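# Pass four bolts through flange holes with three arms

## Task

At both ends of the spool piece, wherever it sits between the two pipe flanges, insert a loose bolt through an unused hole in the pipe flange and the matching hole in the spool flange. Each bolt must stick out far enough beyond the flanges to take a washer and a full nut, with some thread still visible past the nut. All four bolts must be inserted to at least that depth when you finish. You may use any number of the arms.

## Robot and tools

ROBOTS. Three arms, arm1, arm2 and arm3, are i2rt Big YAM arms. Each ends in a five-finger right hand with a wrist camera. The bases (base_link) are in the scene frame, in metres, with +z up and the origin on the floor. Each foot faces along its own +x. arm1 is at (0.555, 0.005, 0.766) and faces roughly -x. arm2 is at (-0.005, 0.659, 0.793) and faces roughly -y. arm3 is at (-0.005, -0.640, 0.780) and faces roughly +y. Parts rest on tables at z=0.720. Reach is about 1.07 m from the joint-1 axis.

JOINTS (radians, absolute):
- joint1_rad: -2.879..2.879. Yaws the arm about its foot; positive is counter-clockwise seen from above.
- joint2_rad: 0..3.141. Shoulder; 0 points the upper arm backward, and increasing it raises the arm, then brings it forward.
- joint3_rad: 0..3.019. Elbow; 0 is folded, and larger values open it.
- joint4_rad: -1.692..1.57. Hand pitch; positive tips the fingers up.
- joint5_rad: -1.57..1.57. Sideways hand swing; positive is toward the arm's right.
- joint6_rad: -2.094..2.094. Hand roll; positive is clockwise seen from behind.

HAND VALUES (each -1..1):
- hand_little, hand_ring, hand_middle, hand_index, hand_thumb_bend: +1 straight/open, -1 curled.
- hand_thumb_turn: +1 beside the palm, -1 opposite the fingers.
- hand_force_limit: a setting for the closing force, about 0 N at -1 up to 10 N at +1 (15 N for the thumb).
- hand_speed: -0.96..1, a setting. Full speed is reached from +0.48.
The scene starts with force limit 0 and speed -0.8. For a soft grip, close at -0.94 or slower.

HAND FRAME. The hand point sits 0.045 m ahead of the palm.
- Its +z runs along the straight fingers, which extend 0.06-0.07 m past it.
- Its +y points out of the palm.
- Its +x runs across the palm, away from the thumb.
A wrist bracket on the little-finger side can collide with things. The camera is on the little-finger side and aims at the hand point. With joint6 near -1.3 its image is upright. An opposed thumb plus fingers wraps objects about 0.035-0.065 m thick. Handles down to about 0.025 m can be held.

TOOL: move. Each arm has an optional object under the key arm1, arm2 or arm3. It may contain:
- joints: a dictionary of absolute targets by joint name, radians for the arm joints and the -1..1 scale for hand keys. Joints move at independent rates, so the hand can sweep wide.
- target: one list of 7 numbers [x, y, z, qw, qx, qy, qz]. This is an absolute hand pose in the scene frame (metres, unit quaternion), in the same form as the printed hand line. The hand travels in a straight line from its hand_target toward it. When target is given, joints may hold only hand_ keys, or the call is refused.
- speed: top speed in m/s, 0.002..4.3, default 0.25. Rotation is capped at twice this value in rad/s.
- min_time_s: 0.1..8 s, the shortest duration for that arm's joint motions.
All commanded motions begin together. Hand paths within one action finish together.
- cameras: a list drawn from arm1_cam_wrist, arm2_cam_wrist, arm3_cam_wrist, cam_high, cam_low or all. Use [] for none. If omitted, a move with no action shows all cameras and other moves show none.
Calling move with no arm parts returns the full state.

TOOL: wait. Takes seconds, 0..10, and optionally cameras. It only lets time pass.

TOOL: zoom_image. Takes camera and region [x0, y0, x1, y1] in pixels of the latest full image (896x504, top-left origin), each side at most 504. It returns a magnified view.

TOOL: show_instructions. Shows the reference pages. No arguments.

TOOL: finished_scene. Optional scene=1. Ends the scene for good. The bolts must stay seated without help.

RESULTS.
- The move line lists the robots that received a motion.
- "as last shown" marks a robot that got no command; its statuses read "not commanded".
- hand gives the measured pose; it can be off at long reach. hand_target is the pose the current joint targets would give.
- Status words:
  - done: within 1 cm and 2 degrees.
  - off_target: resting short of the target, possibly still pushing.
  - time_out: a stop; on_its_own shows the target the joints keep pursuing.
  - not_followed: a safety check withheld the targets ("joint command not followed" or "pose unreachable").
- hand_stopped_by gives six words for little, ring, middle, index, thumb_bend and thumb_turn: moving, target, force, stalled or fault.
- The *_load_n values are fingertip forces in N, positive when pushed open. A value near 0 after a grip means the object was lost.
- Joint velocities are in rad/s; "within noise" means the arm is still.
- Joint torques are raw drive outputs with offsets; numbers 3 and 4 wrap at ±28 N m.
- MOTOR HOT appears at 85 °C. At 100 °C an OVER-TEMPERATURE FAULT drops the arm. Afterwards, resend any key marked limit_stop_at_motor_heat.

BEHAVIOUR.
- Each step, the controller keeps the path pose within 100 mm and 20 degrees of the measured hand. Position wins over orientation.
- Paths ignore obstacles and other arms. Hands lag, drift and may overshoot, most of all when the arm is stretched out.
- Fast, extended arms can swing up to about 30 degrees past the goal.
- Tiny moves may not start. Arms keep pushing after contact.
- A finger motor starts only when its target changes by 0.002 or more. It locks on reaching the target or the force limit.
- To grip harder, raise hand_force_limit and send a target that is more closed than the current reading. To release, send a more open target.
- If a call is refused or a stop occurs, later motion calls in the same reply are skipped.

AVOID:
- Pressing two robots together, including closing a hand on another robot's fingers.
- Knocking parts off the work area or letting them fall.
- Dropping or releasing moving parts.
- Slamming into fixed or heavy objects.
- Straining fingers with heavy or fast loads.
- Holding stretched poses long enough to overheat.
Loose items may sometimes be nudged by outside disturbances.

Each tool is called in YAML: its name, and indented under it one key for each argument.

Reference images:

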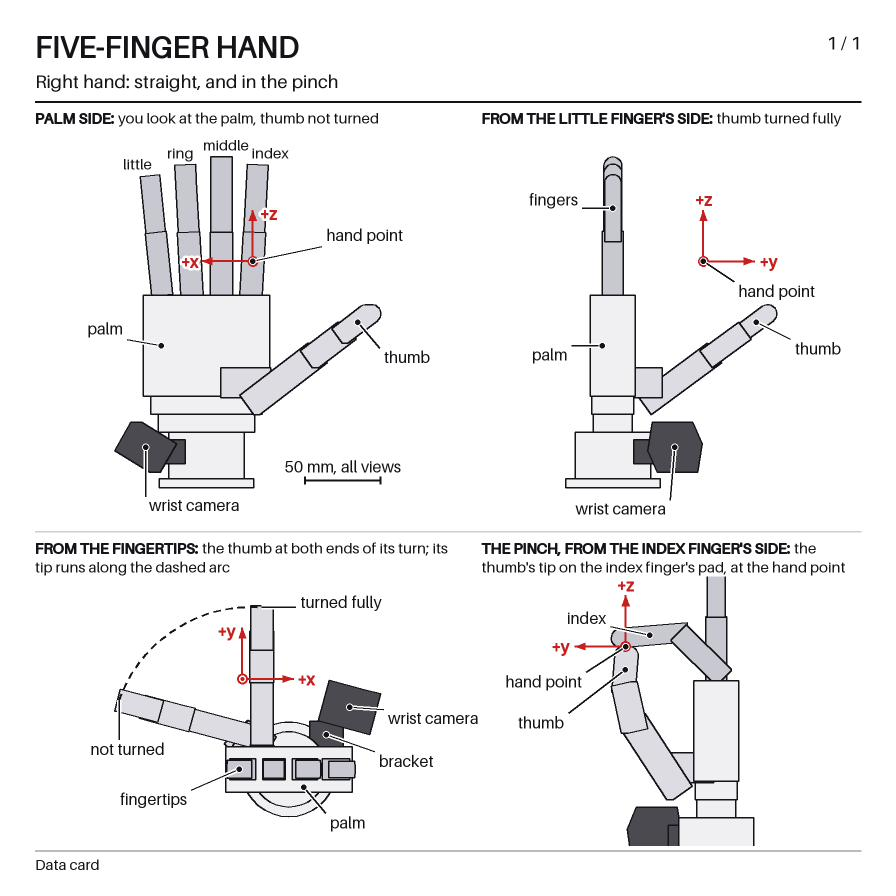

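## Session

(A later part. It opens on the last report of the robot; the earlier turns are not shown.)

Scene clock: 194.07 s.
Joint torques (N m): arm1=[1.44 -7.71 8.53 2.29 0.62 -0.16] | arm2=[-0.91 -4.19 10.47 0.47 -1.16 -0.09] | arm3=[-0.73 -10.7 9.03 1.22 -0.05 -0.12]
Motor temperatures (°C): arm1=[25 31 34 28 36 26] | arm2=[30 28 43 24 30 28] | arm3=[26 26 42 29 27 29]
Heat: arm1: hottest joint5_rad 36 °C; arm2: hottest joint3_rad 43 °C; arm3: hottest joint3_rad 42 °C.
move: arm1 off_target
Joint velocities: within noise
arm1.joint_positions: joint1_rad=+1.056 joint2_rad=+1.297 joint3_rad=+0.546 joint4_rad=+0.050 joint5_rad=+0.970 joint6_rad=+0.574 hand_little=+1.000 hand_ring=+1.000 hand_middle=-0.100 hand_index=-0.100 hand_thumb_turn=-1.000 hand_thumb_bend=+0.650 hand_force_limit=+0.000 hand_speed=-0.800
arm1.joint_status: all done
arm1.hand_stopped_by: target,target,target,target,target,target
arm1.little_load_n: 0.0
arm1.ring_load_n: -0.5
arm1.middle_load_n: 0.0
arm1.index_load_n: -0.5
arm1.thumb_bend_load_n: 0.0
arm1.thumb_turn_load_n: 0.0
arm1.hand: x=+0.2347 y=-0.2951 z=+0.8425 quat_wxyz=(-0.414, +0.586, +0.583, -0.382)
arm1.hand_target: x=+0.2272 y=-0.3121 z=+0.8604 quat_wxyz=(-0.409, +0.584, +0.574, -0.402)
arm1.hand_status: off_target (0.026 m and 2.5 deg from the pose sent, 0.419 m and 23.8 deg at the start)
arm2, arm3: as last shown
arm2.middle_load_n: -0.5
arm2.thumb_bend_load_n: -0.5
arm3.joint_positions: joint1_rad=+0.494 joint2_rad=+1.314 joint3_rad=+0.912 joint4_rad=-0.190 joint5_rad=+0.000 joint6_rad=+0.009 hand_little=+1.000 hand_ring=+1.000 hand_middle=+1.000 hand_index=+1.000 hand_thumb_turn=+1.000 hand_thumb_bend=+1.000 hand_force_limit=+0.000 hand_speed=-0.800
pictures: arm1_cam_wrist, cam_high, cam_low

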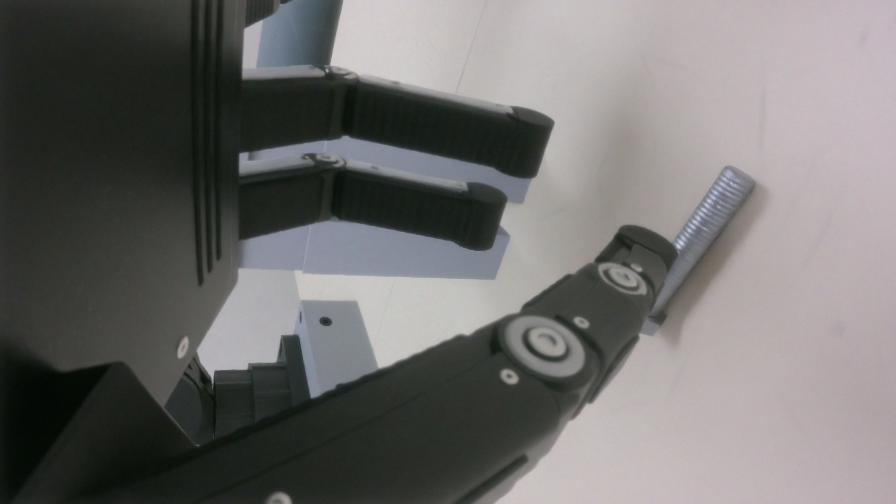

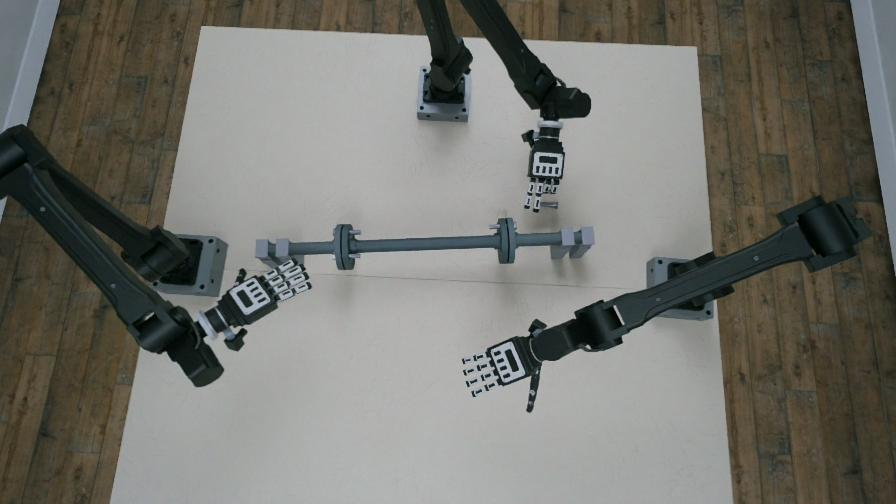

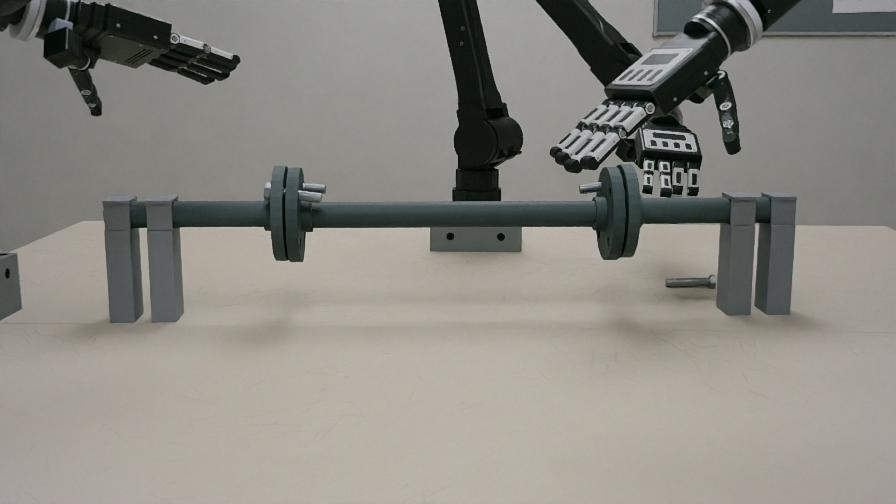

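move:
  arm1: {"target": [0.2200, -0.3270, 0.7950, 0.40910, -0.58426, -0.57415, 0.40202], "speed": 0.12}
  cameras: ["cam_low", "cam_high", "arm1_cam_wrist"]

zoom_image:
  camera: "cam_high"
  region: [500, 150, 600, 240]

zoom_image:
  camera: "cam_low"
  region: [600, 150, 780, 320]

Scene clock: 196.20 s.
Joint torques (N m): arm1=[1.73 -9.17 5.72 2.35 0.72 -0.12] | arm2=[-1.14 -3.96 10.39 0.25 -1.15 -0.11] | arm3=[-0.62 -10.64 9.01 1.2 -0.03 -0.12]
Motor temperatures (°C): arm1=[25 31 34 28 36 26] | arm2=[30 28 43 24 30 28] | arm3=[26 26 42 29 27 29]
Heat: arm1: hottest joint5_rad 36 °C; arm2: hottest joint3_rad 43 °C; arm3: hottest joint3_rad 42 °C.
move: arm1 off_target
Joint velocities: within noise
arm1.joint_positions: joint1_rad=+1.056 joint2_rad=+1.521 joint3_rad=+0.546 joint4_rad=+0.296 joint5_rad=+0.970 joint6_rad=+0.574 hand_little=+1.000 hand_ring=+1.000 hand_middle=-0.100 hand_index=-0.100 hand_thumb_turn=-1.000 hand_thumb_bend=+0.650 hand_force_limit=+0.000 hand_speed=-0.800
arm1.joint_status: not commanded
arm1.hand_stopped_by: target,target,target,target,target,target
arm1.little_load_n: 0.0
arm1.ring_load_n: 0.0
arm1.middle_load_n: 0.0
arm1.index_load_n: 0.0
arm1.thumb_bend_load_n: 0.0
arm1.thumb_turn_load_n: 0.0
arm1.hand: x=+0.2223 y=-0.3166 z=+0.7893 quat_wxyz=(-0.412, +0.588, +0.576, -0.391)
arm1.hand_target: x=+0.2202 y=-0.3267 z=+0.7951 quat_wxyz=(-0.409, +0.584, +0.574, -0.402)
arm1.hand_status: off_target (0.012 m and 1.4 deg from the pose sent, 0.059 m and 2.5 deg at the start)
arm2, arm3: as last shown
arm2.middle_load_n: 0.0
arm2.thumb_bend_load_n: 0.0
pictures: arm1_cam_wrist, cam_high, cam_low

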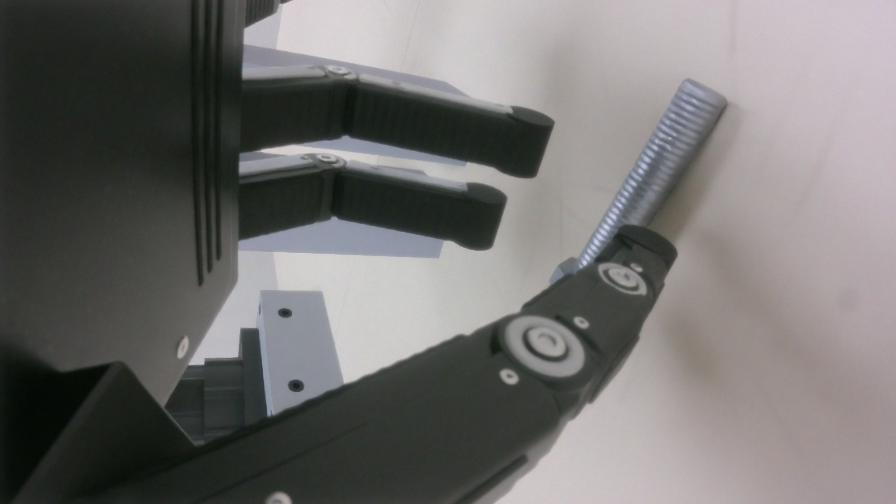

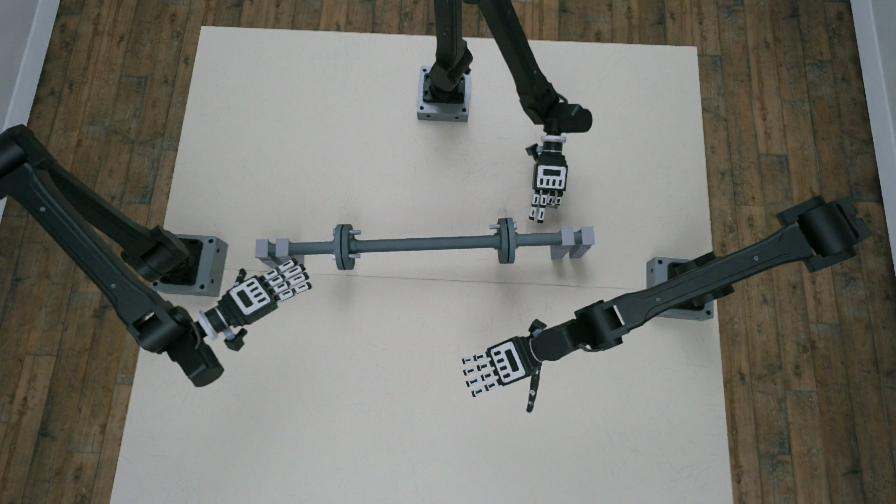

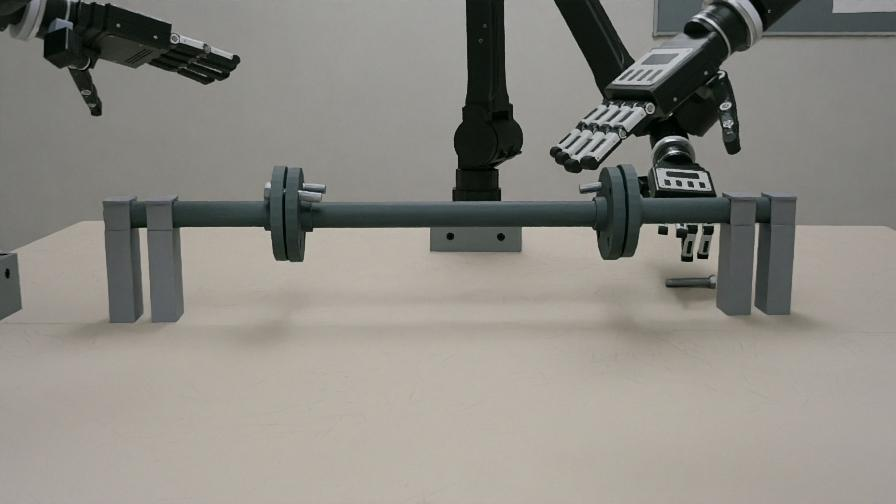

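Scaled by 5.040.

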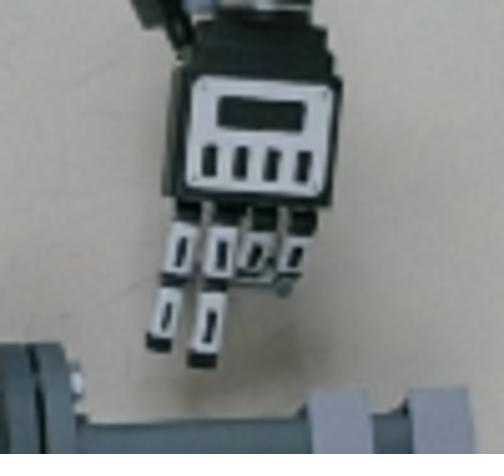

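Scaled by 2.800.

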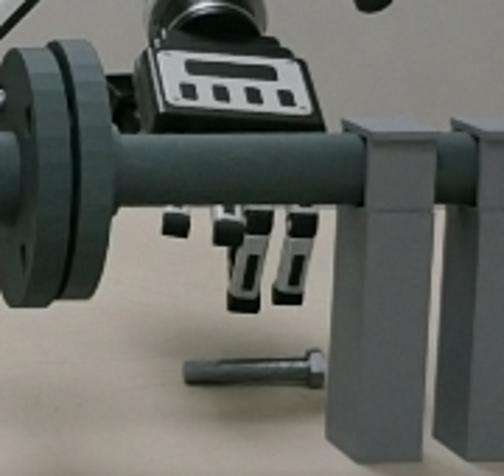

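move:
  arm1: {"target": [0.2250, -0.3240, 0.7660, 0.40910, -0.58426, -0.57415, 0.40202], "speed": 0.08}
  cameras: ["cam_low", "cam_high", "arm1_cam_wrist"]

zoom_image:
  camera: "cam_low"
  region: [600, 150, 780, 320]

Scene clock: 197.80 s.
Joint torques (N m): arm1=[2.08 -9.29 3.92 2.35 0.91 -0.02] | arm2=[-1.32 -4.66 10.37 0.31 -1.09 -0.13] | arm3=[-0.67 -10.64 9.03 1.21 -0.04 -0.13]
Motor temperatures (°C): arm1=[25 31 34 28 36 26] | arm2=[30 28 43 24 30 28] | arm3=[26 26 42 29 27 29]
Heat: arm1: hottest joint5_rad 36 °C; arm2: hottest joint3_rad 43 °C; arm3: hottest joint3_rad 42 °C.
move: arm1 done
Joint velocities: within noise
arm1.joint_positions: joint1_rad=+1.059 joint2_rad=+1.603 joint3_rad=+0.534 joint4_rad=+0.403 joint5_rad=+0.972 joint6_rad=+0.574 hand_little=+1.000 hand_ring=+1.000 hand_middle=-0.100 hand_index=-0.100 hand_thumb_turn=-1.000 hand_thumb_bend=+0.650 hand_force_limit=+0.000 hand_speed=-0.800
arm1.joint_status: not commanded
arm1.hand_stopped_by: target,target,target,target,target,target
arm1.little_load_n: 0.0
arm1.ring_load_n: 0.0
arm1.middle_load_n: -0.5
arm1.index_load_n: -0.5
arm1.thumb_bend_load_n: 0.0
arm1.thumb_turn_load_n: 0.0
arm1.hand: x=+0.2220 y=-0.3196 z=+0.7674 quat_wxyz=(-0.410, +0.588, +0.573, -0.397)
arm1.hand_target: x=+0.2251 y=-0.3239 z=+0.7659 quat_wxyz=(-0.409, +0.584, +0.574, -0.402)
arm1.hand_status: done (0.006 m and 0.7 deg from the pose sent, 0.025 m and 1.3 deg at the start)
arm2, arm3: as last shown
arm2.index_load_n: -0.5
arm2.thumb_turn_load_n: -0.5
arm3.thumb_bend_load_n: -0.5
pictures: arm1_cam_wrist, cam_high, cam_low

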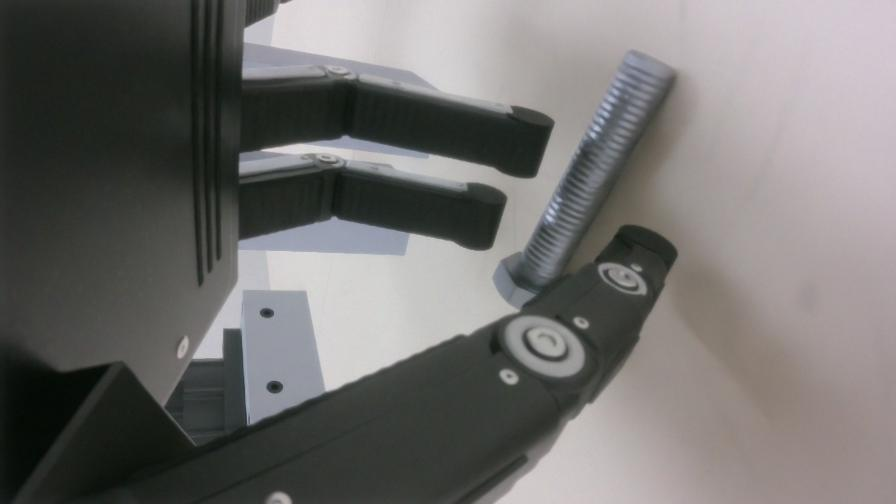

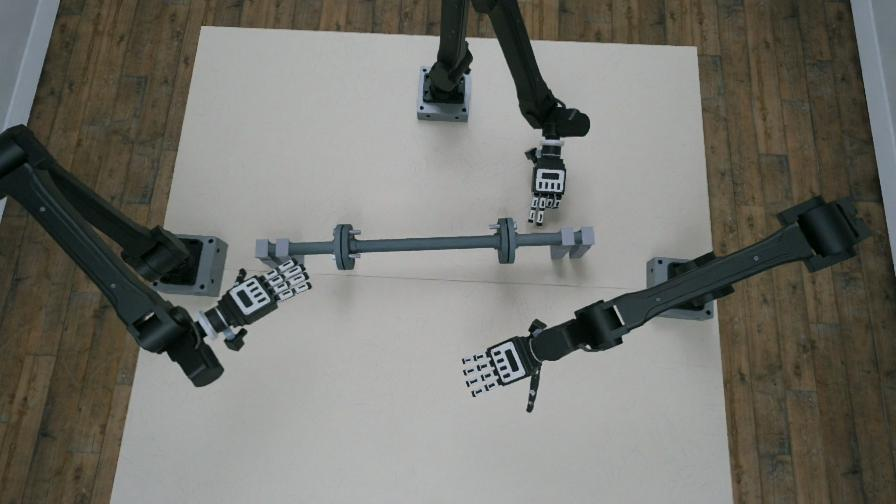

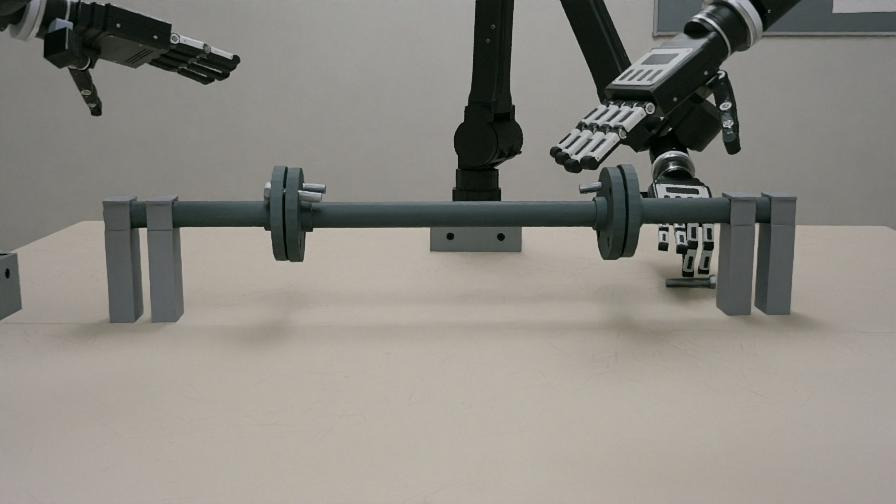

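Scaled by 2.800.

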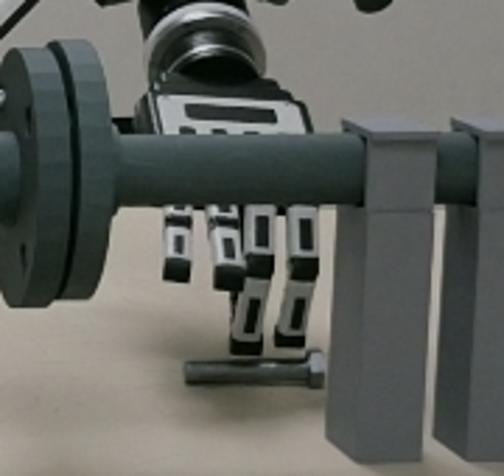

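move:
  arm1: {"target": [0.2300, -0.3170, 0.7500, 0.40910, -0.58426, -0.57415, 0.40202], "speed": 0.05}
  cameras: ["cam_low", "arm1_cam_wrist"]

zoom_image:
  camera: "cam_low"
  region: [650, 210, 750, 310]

zoom_image:
  camera: "arm1_cam_wrist"
  region: [440, 20, 740, 360]

Scene clock: 199.10 s.
Joint torques (N m): arm1=[1.96 -8.47 3.25 2.25 0.83 0.01] | arm2=[-1.49 -4.13 10.47 0.31 -1.16 -0.15] | arm3=[-0.73 -10.64 9.03 1.22 -0.04 -0.12]
Motor temperatures (°C): arm1=[25 31 34 28 36 26] | arm2=[30 28 44 24 30 28] | arm3=[26 26 42 29 27 29]
Heat: arm1: hottest joint5_rad 36 °C; arm2: hottest joint3_rad 44 °C; arm3: hottest joint3_rad 42 °C.
move: arm1 done
Joint velocities: within noise
arm1.joint_positions: joint1_rad=+1.064 joint2_rad=+1.635 joint3_rad=+0.509 joint4_rad=+0.474 joint5_rad=+0.976 joint6_rad=+0.574 hand_little=+1.000 hand_ring=+1.000 hand_middle=-0.100 hand_index=-0.100 hand_thumb_turn=-1.000 hand_thumb_bend=+0.650 hand_force_limit=+0.000 hand_speed=-0.800
arm1.joint_status: not commanded
arm1.hand_stopped_by: target,target,target,target,target,target
arm1.little_load_n: 0.0
arm1.ring_load_n: 0.0
arm1.middle_load_n: 0.5
arm1.index_load_n: 0.0
arm1.thumb_bend_load_n: 0.0
arm1.thumb_turn_load_n: 0.0
arm1.hand: x=+0.2253 y=-0.3162 z=+0.7574 quat_wxyz=(-0.409, +0.588, +0.570, -0.403)
arm1.hand_target: x=+0.2300 y=-0.3168 z=+0.7501 quat_wxyz=(-0.409, +0.584, +0.574, -0.402)
arm1.hand_status: done (0.009 m and 0.7 deg from the pose sent, 0.019 m and 0.7 deg at the start)
arm2, arm3: as last shown
arm2.index_load_n: 0.0
arm2.thumb_turn_load_n: 0.0
arm3.ring_load_n: -0.5
arm3.thumb_bend_load_n: 0.0
arm3.thumb_turn_load_n: -0.5
pictures: arm1_cam_wrist, cam_low

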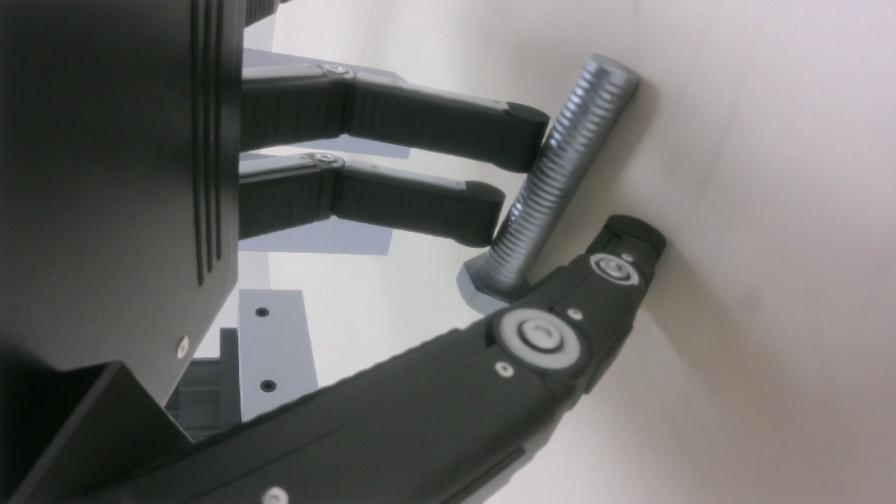

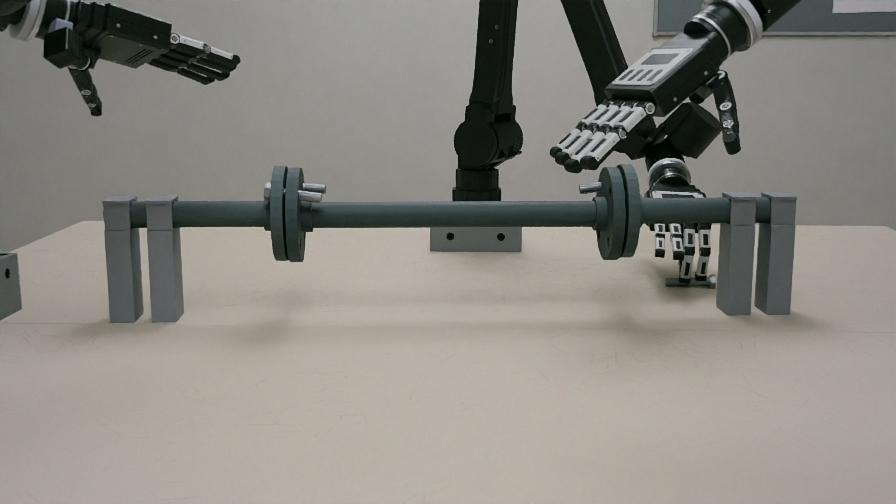

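Scaled by 5.040.

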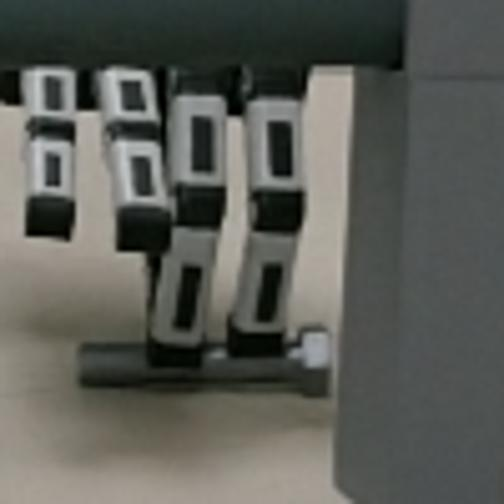

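Scaled by 1.482.

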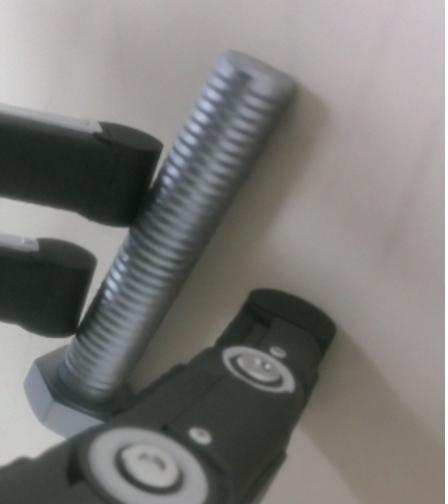

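move:
  arm1: {"joints": {"hand_thumb_bend": 0.38}}

move:
  arm1: {"target": [0.2315, -0.3165, 0.7410, 0.40910, -0.58426, -0.57415, 0.40202], "speed": 0.04}
  cameras: ["cam_low", "arm1_cam_wrist"]

zoom_image:
  camera: "cam_low"
  region: [650, 210, 750, 310]

zoom_image:
  camera: "arm1_cam_wrist"
  region: [440, 20, 740, 360]

Scene clock: 202.20 s.
Joint torques (N m): arm1=[1.96 -8.76 3.21 2.25 0.83 0.01] | arm2=[-1.38 -4.01 10.36 0.27 -1.13 -0.12] | arm3=[-0.67 -10.58 9.05 1.18 -0.04 -0.13]
Motor temperatures (°C): arm1=[25 31 34 28 36 26] | arm2=[30 28 44 24 30 28] | arm3=[26 26 42 29 27 29]
Heat: arm1: hottest joint5_rad 36 °C; arm2: hottest joint3_rad 44 °C; arm3: hottest joint3_rad 42 °C.
move: arm1 done
Joint velocities: within noise
arm1.joint_positions: joint1_rad=+1.064 joint2_rad=+1.638 joint3_rad=+0.509 joint4_rad=+0.474 joint5_rad=+0.976 joint6_rad=+0.574 hand_little=+1.000 hand_ring=+1.000 hand_middle=-0.100 hand_index=-0.100 hand_thumb_turn=-1.000 hand_thumb_bend=+0.380 hand_force_limit=+0.000 hand_speed=-0.800
arm1.joint_status: all done
arm1.hand_stopped_by: target,target,target,target,target,target
arm1.little_load_n: 0.0
arm1.ring_load_n: 0.0
arm1.middle_load_n: 0.5
arm1.index_load_n: 0.0
arm1.thumb_bend_load_n: 0.0
arm1.thumb_turn_load_n: 0.0
arm1.hand: x=+0.2255 y=-0.3158 z=+0.7562 quat_wxyz=(-0.410, +0.588, +0.570, -0.402)
arm1.hand_target: x=+0.2300 y=-0.3168 z=+0.7501 quat_wxyz=(-0.409, +0.584, +0.574, -0.402)
arm1.hand_status: not commanded
arm2, arm3: as last shown
arm2.thumb_turn_load_n: -0.5
arm3.ring_load_n: 0.0
arm3.thumb_turn_load_n: 0.0
pictures: none

Scene clock: 203.17 s.
Joint torques (N m): arm1=[2.14 -8.53 2.95 2.25 0.71 0.05] | arm2=[-0.38 -3.84 10.5 0.32 -1.13 -0.08] | arm3=[-0.67 -10.64 9.03 1.18 -0.04 -0.12]
Motor temperatures (°C): arm1=[25 31 34 28 36 26] | arm2=[30 28 44 24 30 28] | arm3=[26 26 42 29 27 29]
Heat: arm1: hottest joint5_rad 36 °C; arm2: hottest joint3_rad 44 °C; arm3: hottest joint3_rad 42 °C.
move: arm1 done
Joint velocities: within noise
arm1.joint_positions: joint1_rad=+1.065 joint2_rad=+1.665 joint3_rad=+0.506 joint4_rad=+0.507 joint5_rad=+0.982 joint6_rad=+0.574 hand_little=+1.000 hand_ring=+1.000 hand_middle=-0.100 hand_index=-0.100 hand_thumb_turn=-1.000 hand_thumb_bend=+0.380 hand_force_limit=+0.000 hand_speed=-0.800
arm1.joint_status: not commanded
arm1.hand_stopped_by: target,target,target,target,target,target
arm1.little_load_n: 0.0
arm1.ring_load_n: 0.0
arm1.middle_load_n: 0.0
arm1.index_load_n: 0.0
arm1.thumb_bend_load_n: 0.0
arm1.thumb_turn_load_n: 0.5
arm1.hand: x=+0.2256 y=-0.3153 z=+0.7494 quat_wxyz=(-0.411, +0.588, +0.569, -0.403)
arm1.hand_target: x=+0.2315 y=-0.3164 z=+0.7413 quat_wxyz=(-0.409, +0.584, +0.574, -0.402)
arm1.hand_status: done (0.010 m and 0.8 deg from the pose sent, 0.016 m and 0.6 deg at the start)
arm2, arm3: as last shown
arm2.thumb_turn_load_n: 0.0
arm3.little_load_n: -0.5
arm3.ring_load_n: -0.5
arm3.thumb_turn_load_n: -0.5
pictures: arm1_cam_wrist, cam_low

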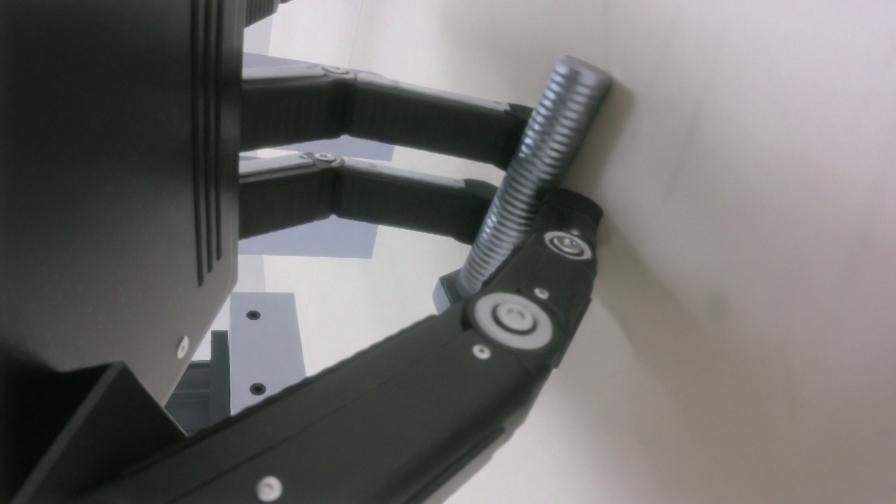

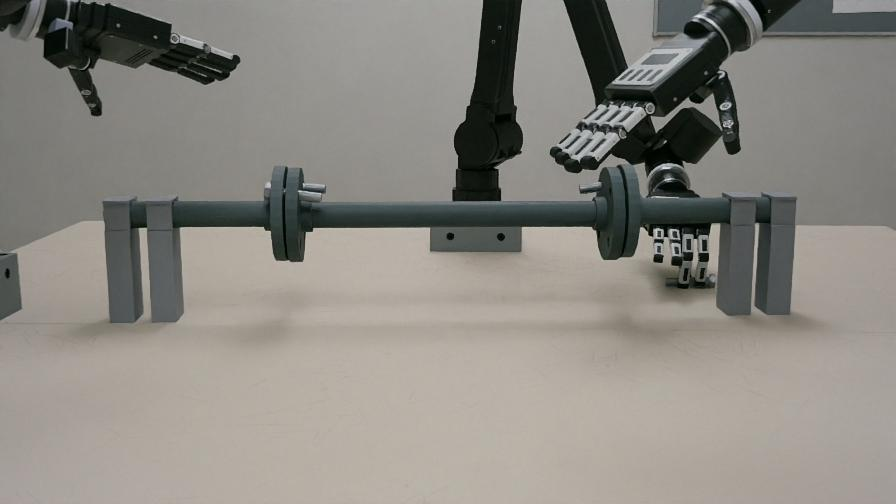

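Scaled by 5.040.

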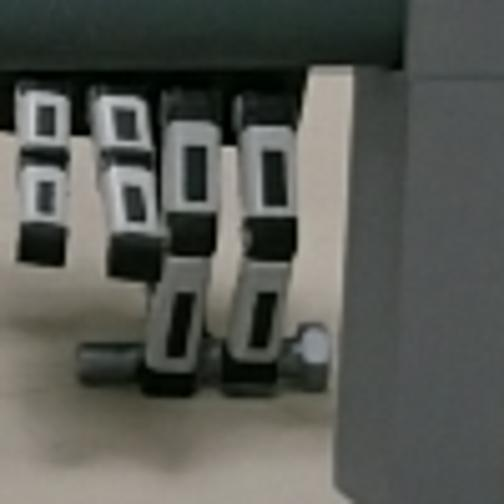

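Scaled by 1.482.

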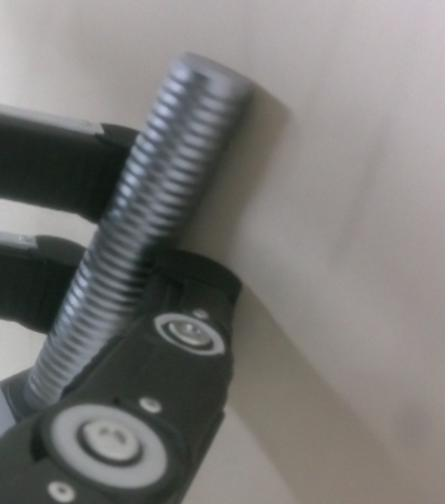

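move:
  arm1: {"joints": {"hand_force_limit": -0.3, "hand_speed": -0.92, "hand_middle": -0.18, "hand_index": -0.18, "hand_thumb_bend": 0.2}}
  cameras: ["cam_low", "arm1_cam_wrist"]

zoom_image:
  camera: "arm1_cam_wrist"
  region: [440, 20, 740, 360]

zoom_image:
  camera: "cam_low"
  region: [650, 210, 750, 310]

Scene clock: 204.37 s.
Joint torques (N m): arm1=[2.08 -8.64 2.93 2.17 0.71 0.06] | arm2=[-1.03 -4.6 10.32 0.17 -1.14 -0.11] | arm3=[-0.67 -10.64 9.02 1.21 -0.05 -0.13]
Motor temperatures (°C): arm1=[25 31 34 28 36 26] | arm2=[30 28 44 24 30 28] | arm3=[26 27 42 29 27 29]
Heat: arm1: hottest joint5_rad 36 °C; arm2: hottest joint3_rad 44 °C; arm3: hottest joint3_rad 42 °C.
move: arm1 off_target
Joint velocities: within noise
arm1.joint_positions: joint1_rad=+1.066 joint2_rad=+1.667 joint3_rad=+0.506 joint4_rad=+0.509 joint5_rad=+0.982 joint6_rad=+0.574 hand_little=+1.000 hand_ring=+1.000 hand_middle=-0.178 hand_index=-0.180 hand_thumb_turn=-1.000 hand_thumb_bend=+0.314 hand_force_limit=-0.300 hand_speed=-0.920
arm1.joint_status: hand_thumb_bend off_target (ended at +0.314, target +0.200); the others done
arm1.hand_stopped_by: target,target,force,target,force,target
arm1.little_load_n: 0.0
arm1.ring_load_n: 0.0
arm1.middle_load_n: 4.0
arm1.index_load_n: 1.5
arm1.thumb_bend_load_n: 5.5
arm1.thumb_turn_load_n: 0.0
arm1.hand: x=+0.2258 y=-0.3156 z=+0.7490 quat_wxyz=(-0.411, +0.587, +0.569, -0.403)
arm1.hand_target: x=+0.2314 y=-0.3164 z=+0.7413 quat_wxyz=(-0.409, +0.584, +0.574, -0.402)
arm1.hand_status: not commanded
arm2.joint_positions: joint1_rad=-0.795 joint2_rad=+1.108 joint3_rad=+0.794 joint4_rad=-1.073 joint5_rad=-1.269 joint6_rad=-1.634 hand_little=+1.000 hand_ring=+1.000 hand_middle=+1.000 hand_index=+1.000 hand_thumb_turn=+1.000 hand_thumb_bend=+1.000 hand_force_limit=+0.000 hand_speed=-0.800
arm2.joint_status: not commanded
arm2.hand_stopped_by: target,target,target,target,target,target
arm2.little_load_n: 0.0
arm2.ring_load_n: 0.0
arm2.middle_load_n: 0.0
arm2.index_load_n: 0.0
arm2.thumb_bend_load_n: 0.0
arm2.thumb_turn_load_n: 0.0
arm2.hand: x=-0.0962 y=+0.3442 z=+0.9864 quat_wxyz=(-0.127, +0.372, -0.710, +0.584)
arm2.hand_target: x=-0.1047 y=+0.3392 z=+1.0000 quat_wxyz=(-0.112, +0.380, -0.704, +0.589)
arm2.hand_status: not commanded
arm3: as last shown
arm3.little_load_n: 0.0
arm3.ring_load_n: 0.0
arm3.thumb_turn_load_n: 0.0
pictures: arm1_cam_wrist, cam_low

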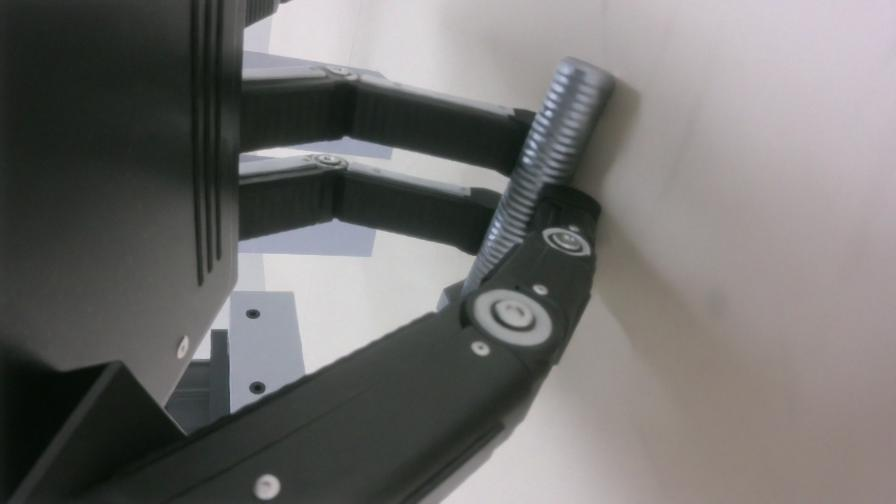

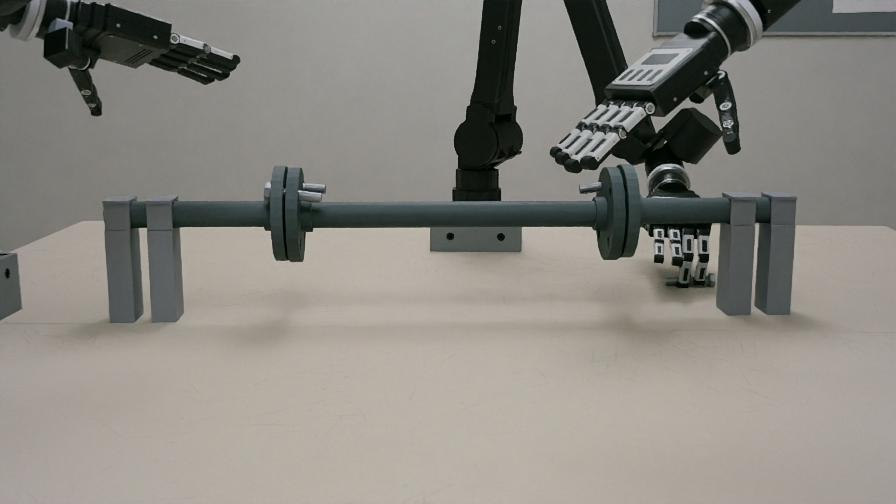

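Scaled by 1.482.

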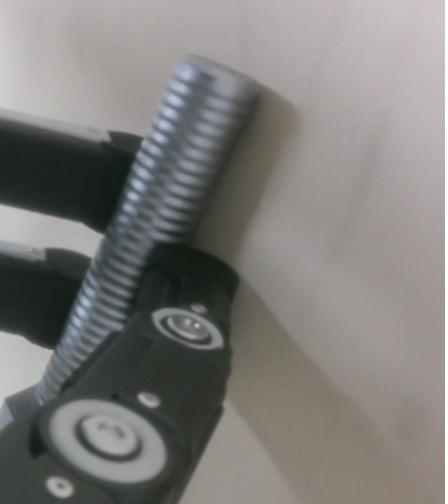

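Scaled by 5.040.

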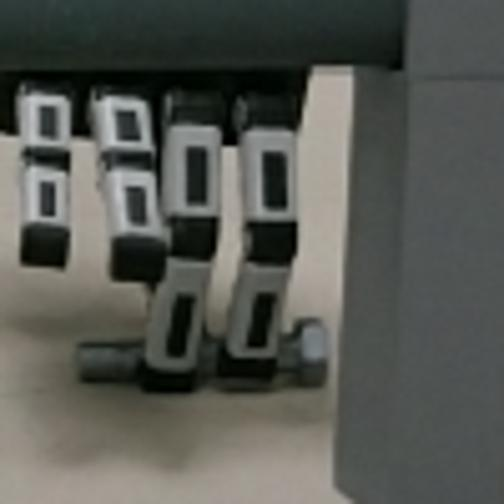

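move:
  arm1: {"target": [0.2300, -0.3160, 0.8300, 0.40910, -0.58426, -0.57415, 0.40202], "speed": 0.08}
  cameras: ["cam_low", "arm1_cam_wrist"]

Scene clock: 206.90 s.
Joint torques (N m): arm1=[1.73 -9.35 7.79 0.98 0.65 -0.02] | arm2=[-0.97 -3.96 10.45 0.31 -1.14 -0.11] | arm3=[-0.73 -10.75 9.05 1.21 -0.04 -0.12]
Motor temperatures (°C): arm1=[25 31 33 28 36 26] | arm2=[30 28 44 24 30 28] | arm3=[26 27 42 29 27 29]
Heat: arm1: hottest joint5_rad 36 °C; arm2: hottest joint3_rad 44 °C; arm3: hottest joint3_rad 42 °C.
move: arm1 off_target
Joint velocities: within noise
arm1.joint_positions: joint1_rad=+1.066 joint2_rad=+1.395 joint3_rad=+0.516 joint4_rad=+0.182 joint5_rad=+0.980 joint6_rad=+0.574 hand_little=+1.000 hand_ring=+1.000 hand_middle=-0.178 hand_index=-0.180 hand_thumb_turn=-1.000 hand_thumb_bend=+0.314 hand_force_limit=-0.300 hand_speed=-0.920
arm1.joint_status: not commanded
arm1.hand_stopped_by: target,target,force,target,force,target
arm1.little_load_n: 0.0
arm1.ring_load_n: -0.5
arm1.middle_load_n: 4.5
arm1.index_load_n: 1.0
arm1.thumb_bend_load_n: 5.0
arm1.thumb_turn_load_n: 0.0
arm1.hand: x=+0.2355 y=-0.2991 z=+0.8121 quat_wxyz=(-0.416, +0.584, +0.582, -0.385)
arm1.hand_target: x=+0.2303 y=-0.3154 z=+0.8303 quat_wxyz=(-0.409, +0.584, +0.574, -0.402)
arm1.hand_status: off_target (0.025 m and 2.2 deg from the pose sent, 0.081 m and 0.7 deg at the start)
arm2: as last shown
arm3.joint_positions: joint1_rad=+0.494 joint2_rad=+1.314 joint3_rad=+0.912 joint4_rad=-0.190 joint5_rad=+0.000 joint6_rad=+0.009 hand_little=+1.000 hand_ring=+1.000 hand_middle=+1.000 hand_index=+1.000 hand_thumb_turn=+1.000 hand_thumb_bend=+1.000 hand_force_limit=+0.000 hand_speed=-0.800
arm3.joint_status: not commanded
arm3.hand_stopped_by: target,target,target,target,target,target
arm3.little_load_n: 0.0
arm3.ring_load_n: 0.0
arm3.middle_load_n: 0.0
arm3.index_load_n: 0.0
arm3.thumb_bend_load_n: 0.0
arm3.thumb_turn_load_n: 0.0
arm3.hand: x=-0.2626 y=-0.1738 z=+0.9455 quat_wxyz=(-0.458, +0.861, +0.192, -0.106)
arm3.hand_target: x=-0.2616 y=-0.1813 z=+0.9440 quat_wxyz=(-0.455, +0.862, +0.199, -0.104)
arm3.hand_status: not commanded
pictures: arm1_cam_wrist, cam_low

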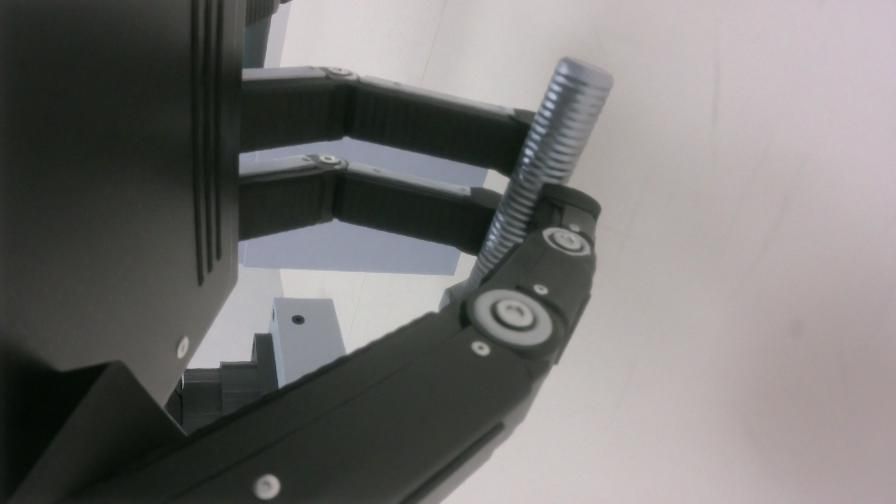

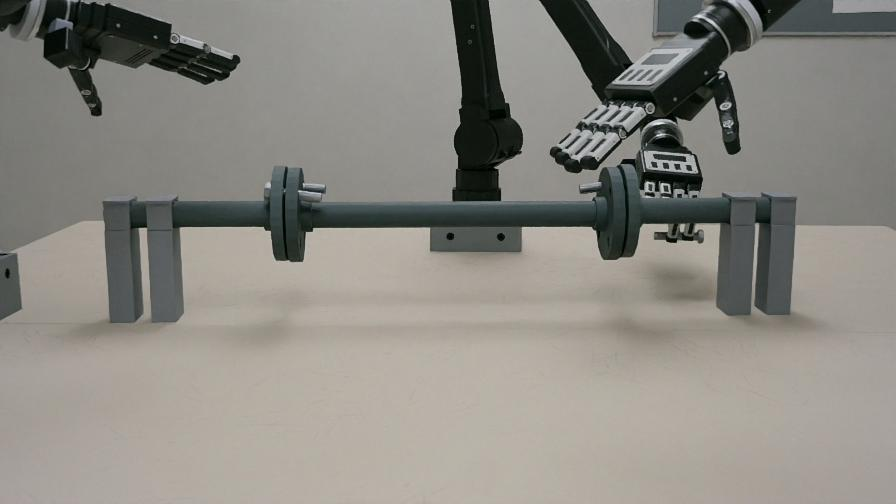

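move:
  arm3: {"target": [-0.0300, -0.3000, 1.0000, 0.36864, -0.63850, 0.58508, -0.33779], "speed": 0.35}
  cameras: ["cam_low", "cam_high"]

Scene clock: 211.10 s.
Joint torques (N m): arm1=[1.67 -9.41 7.79 0.98 0.65 -0.02] | arm2=[-1.32 -4.37 10.45 0.35 -1.16 -0.1] | arm3=[-1.9 -6.18 10.65 -0.53 0.6 0.08]
Motor temperatures (°C): arm1=[25 31 34 28 35 26] | arm2=[30 28 44 24 30 28] | arm3=[26 27 42 29 27 29]
Heat: arm1: hottest joint5_rad 35 °C; arm2: hottest joint3_rad 44 °C; arm3: hottest joint3_rad 42 °C.
move: arm3 off_target
Joint velocities: within noise
arm1, arm2: as last shown
arm1.middle_load_n: 4.0
arm2.index_load_n: -0.5
arm3.joint_positions: joint1_rad=+0.518 joint2_rad=+1.200 joint3_rad=+1.017 joint4_rad=-1.673 joint5_rad=+0.930 joint6_rad=+1.977 hand_little=+1.000 hand_ring=+1.000 hand_middle=+1.000 hand_index=+1.000 hand_thumb_turn=+1.000 hand_thumb_bend=+1.000 hand_force_limit=+0.000 hand_speed=-0.800
arm3.joint_status: not commanded
arm3.hand_stopped_by: target,target,target,target,target,target
arm3.little_load_n: 0.0
arm3.ring_load_n: 0.0
arm3.middle_load_n: 0.0
arm3.index_load_n: -0.5
arm3.thumb_bend_load_n: 0.0
arm3.thumb_turn_load_n: 0.0
arm3.hand: x=-0.0294 y=-0.3048 z=+0.9891 quat_wxyz=(-0.375, +0.689, -0.558, +0.270)
arm3.hand_target: x=-0.0293 y=-0.2998 z=+0.9992 quat_wxyz=(-0.378, +0.682, -0.569, +0.262)
arm3.hand_status: off_target (0.012 m and 10.1 deg from the pose sent, 0.270 m and 110.3 deg at the start; a joint's target at an end of its range on 31 of 107 steps)
pictures: cam_high, cam_low

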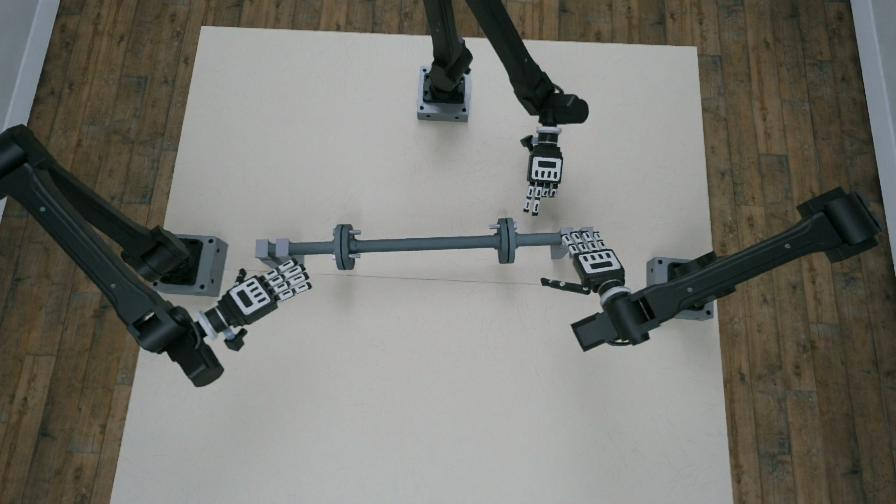

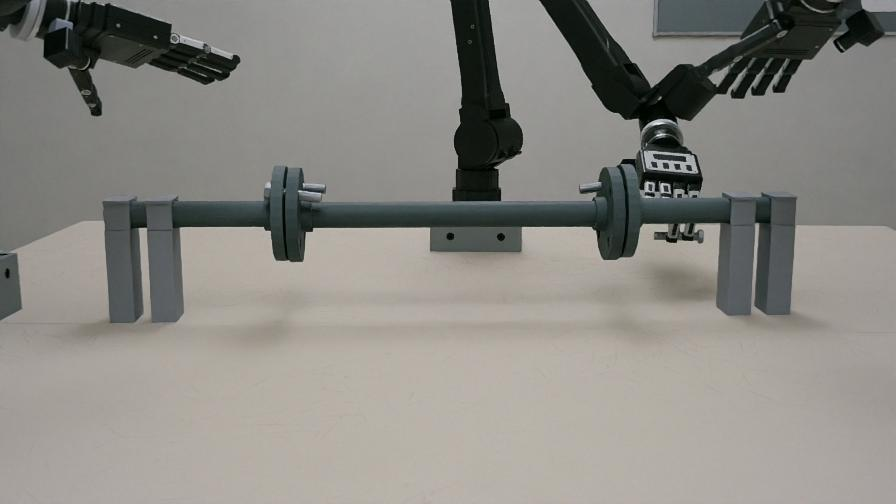

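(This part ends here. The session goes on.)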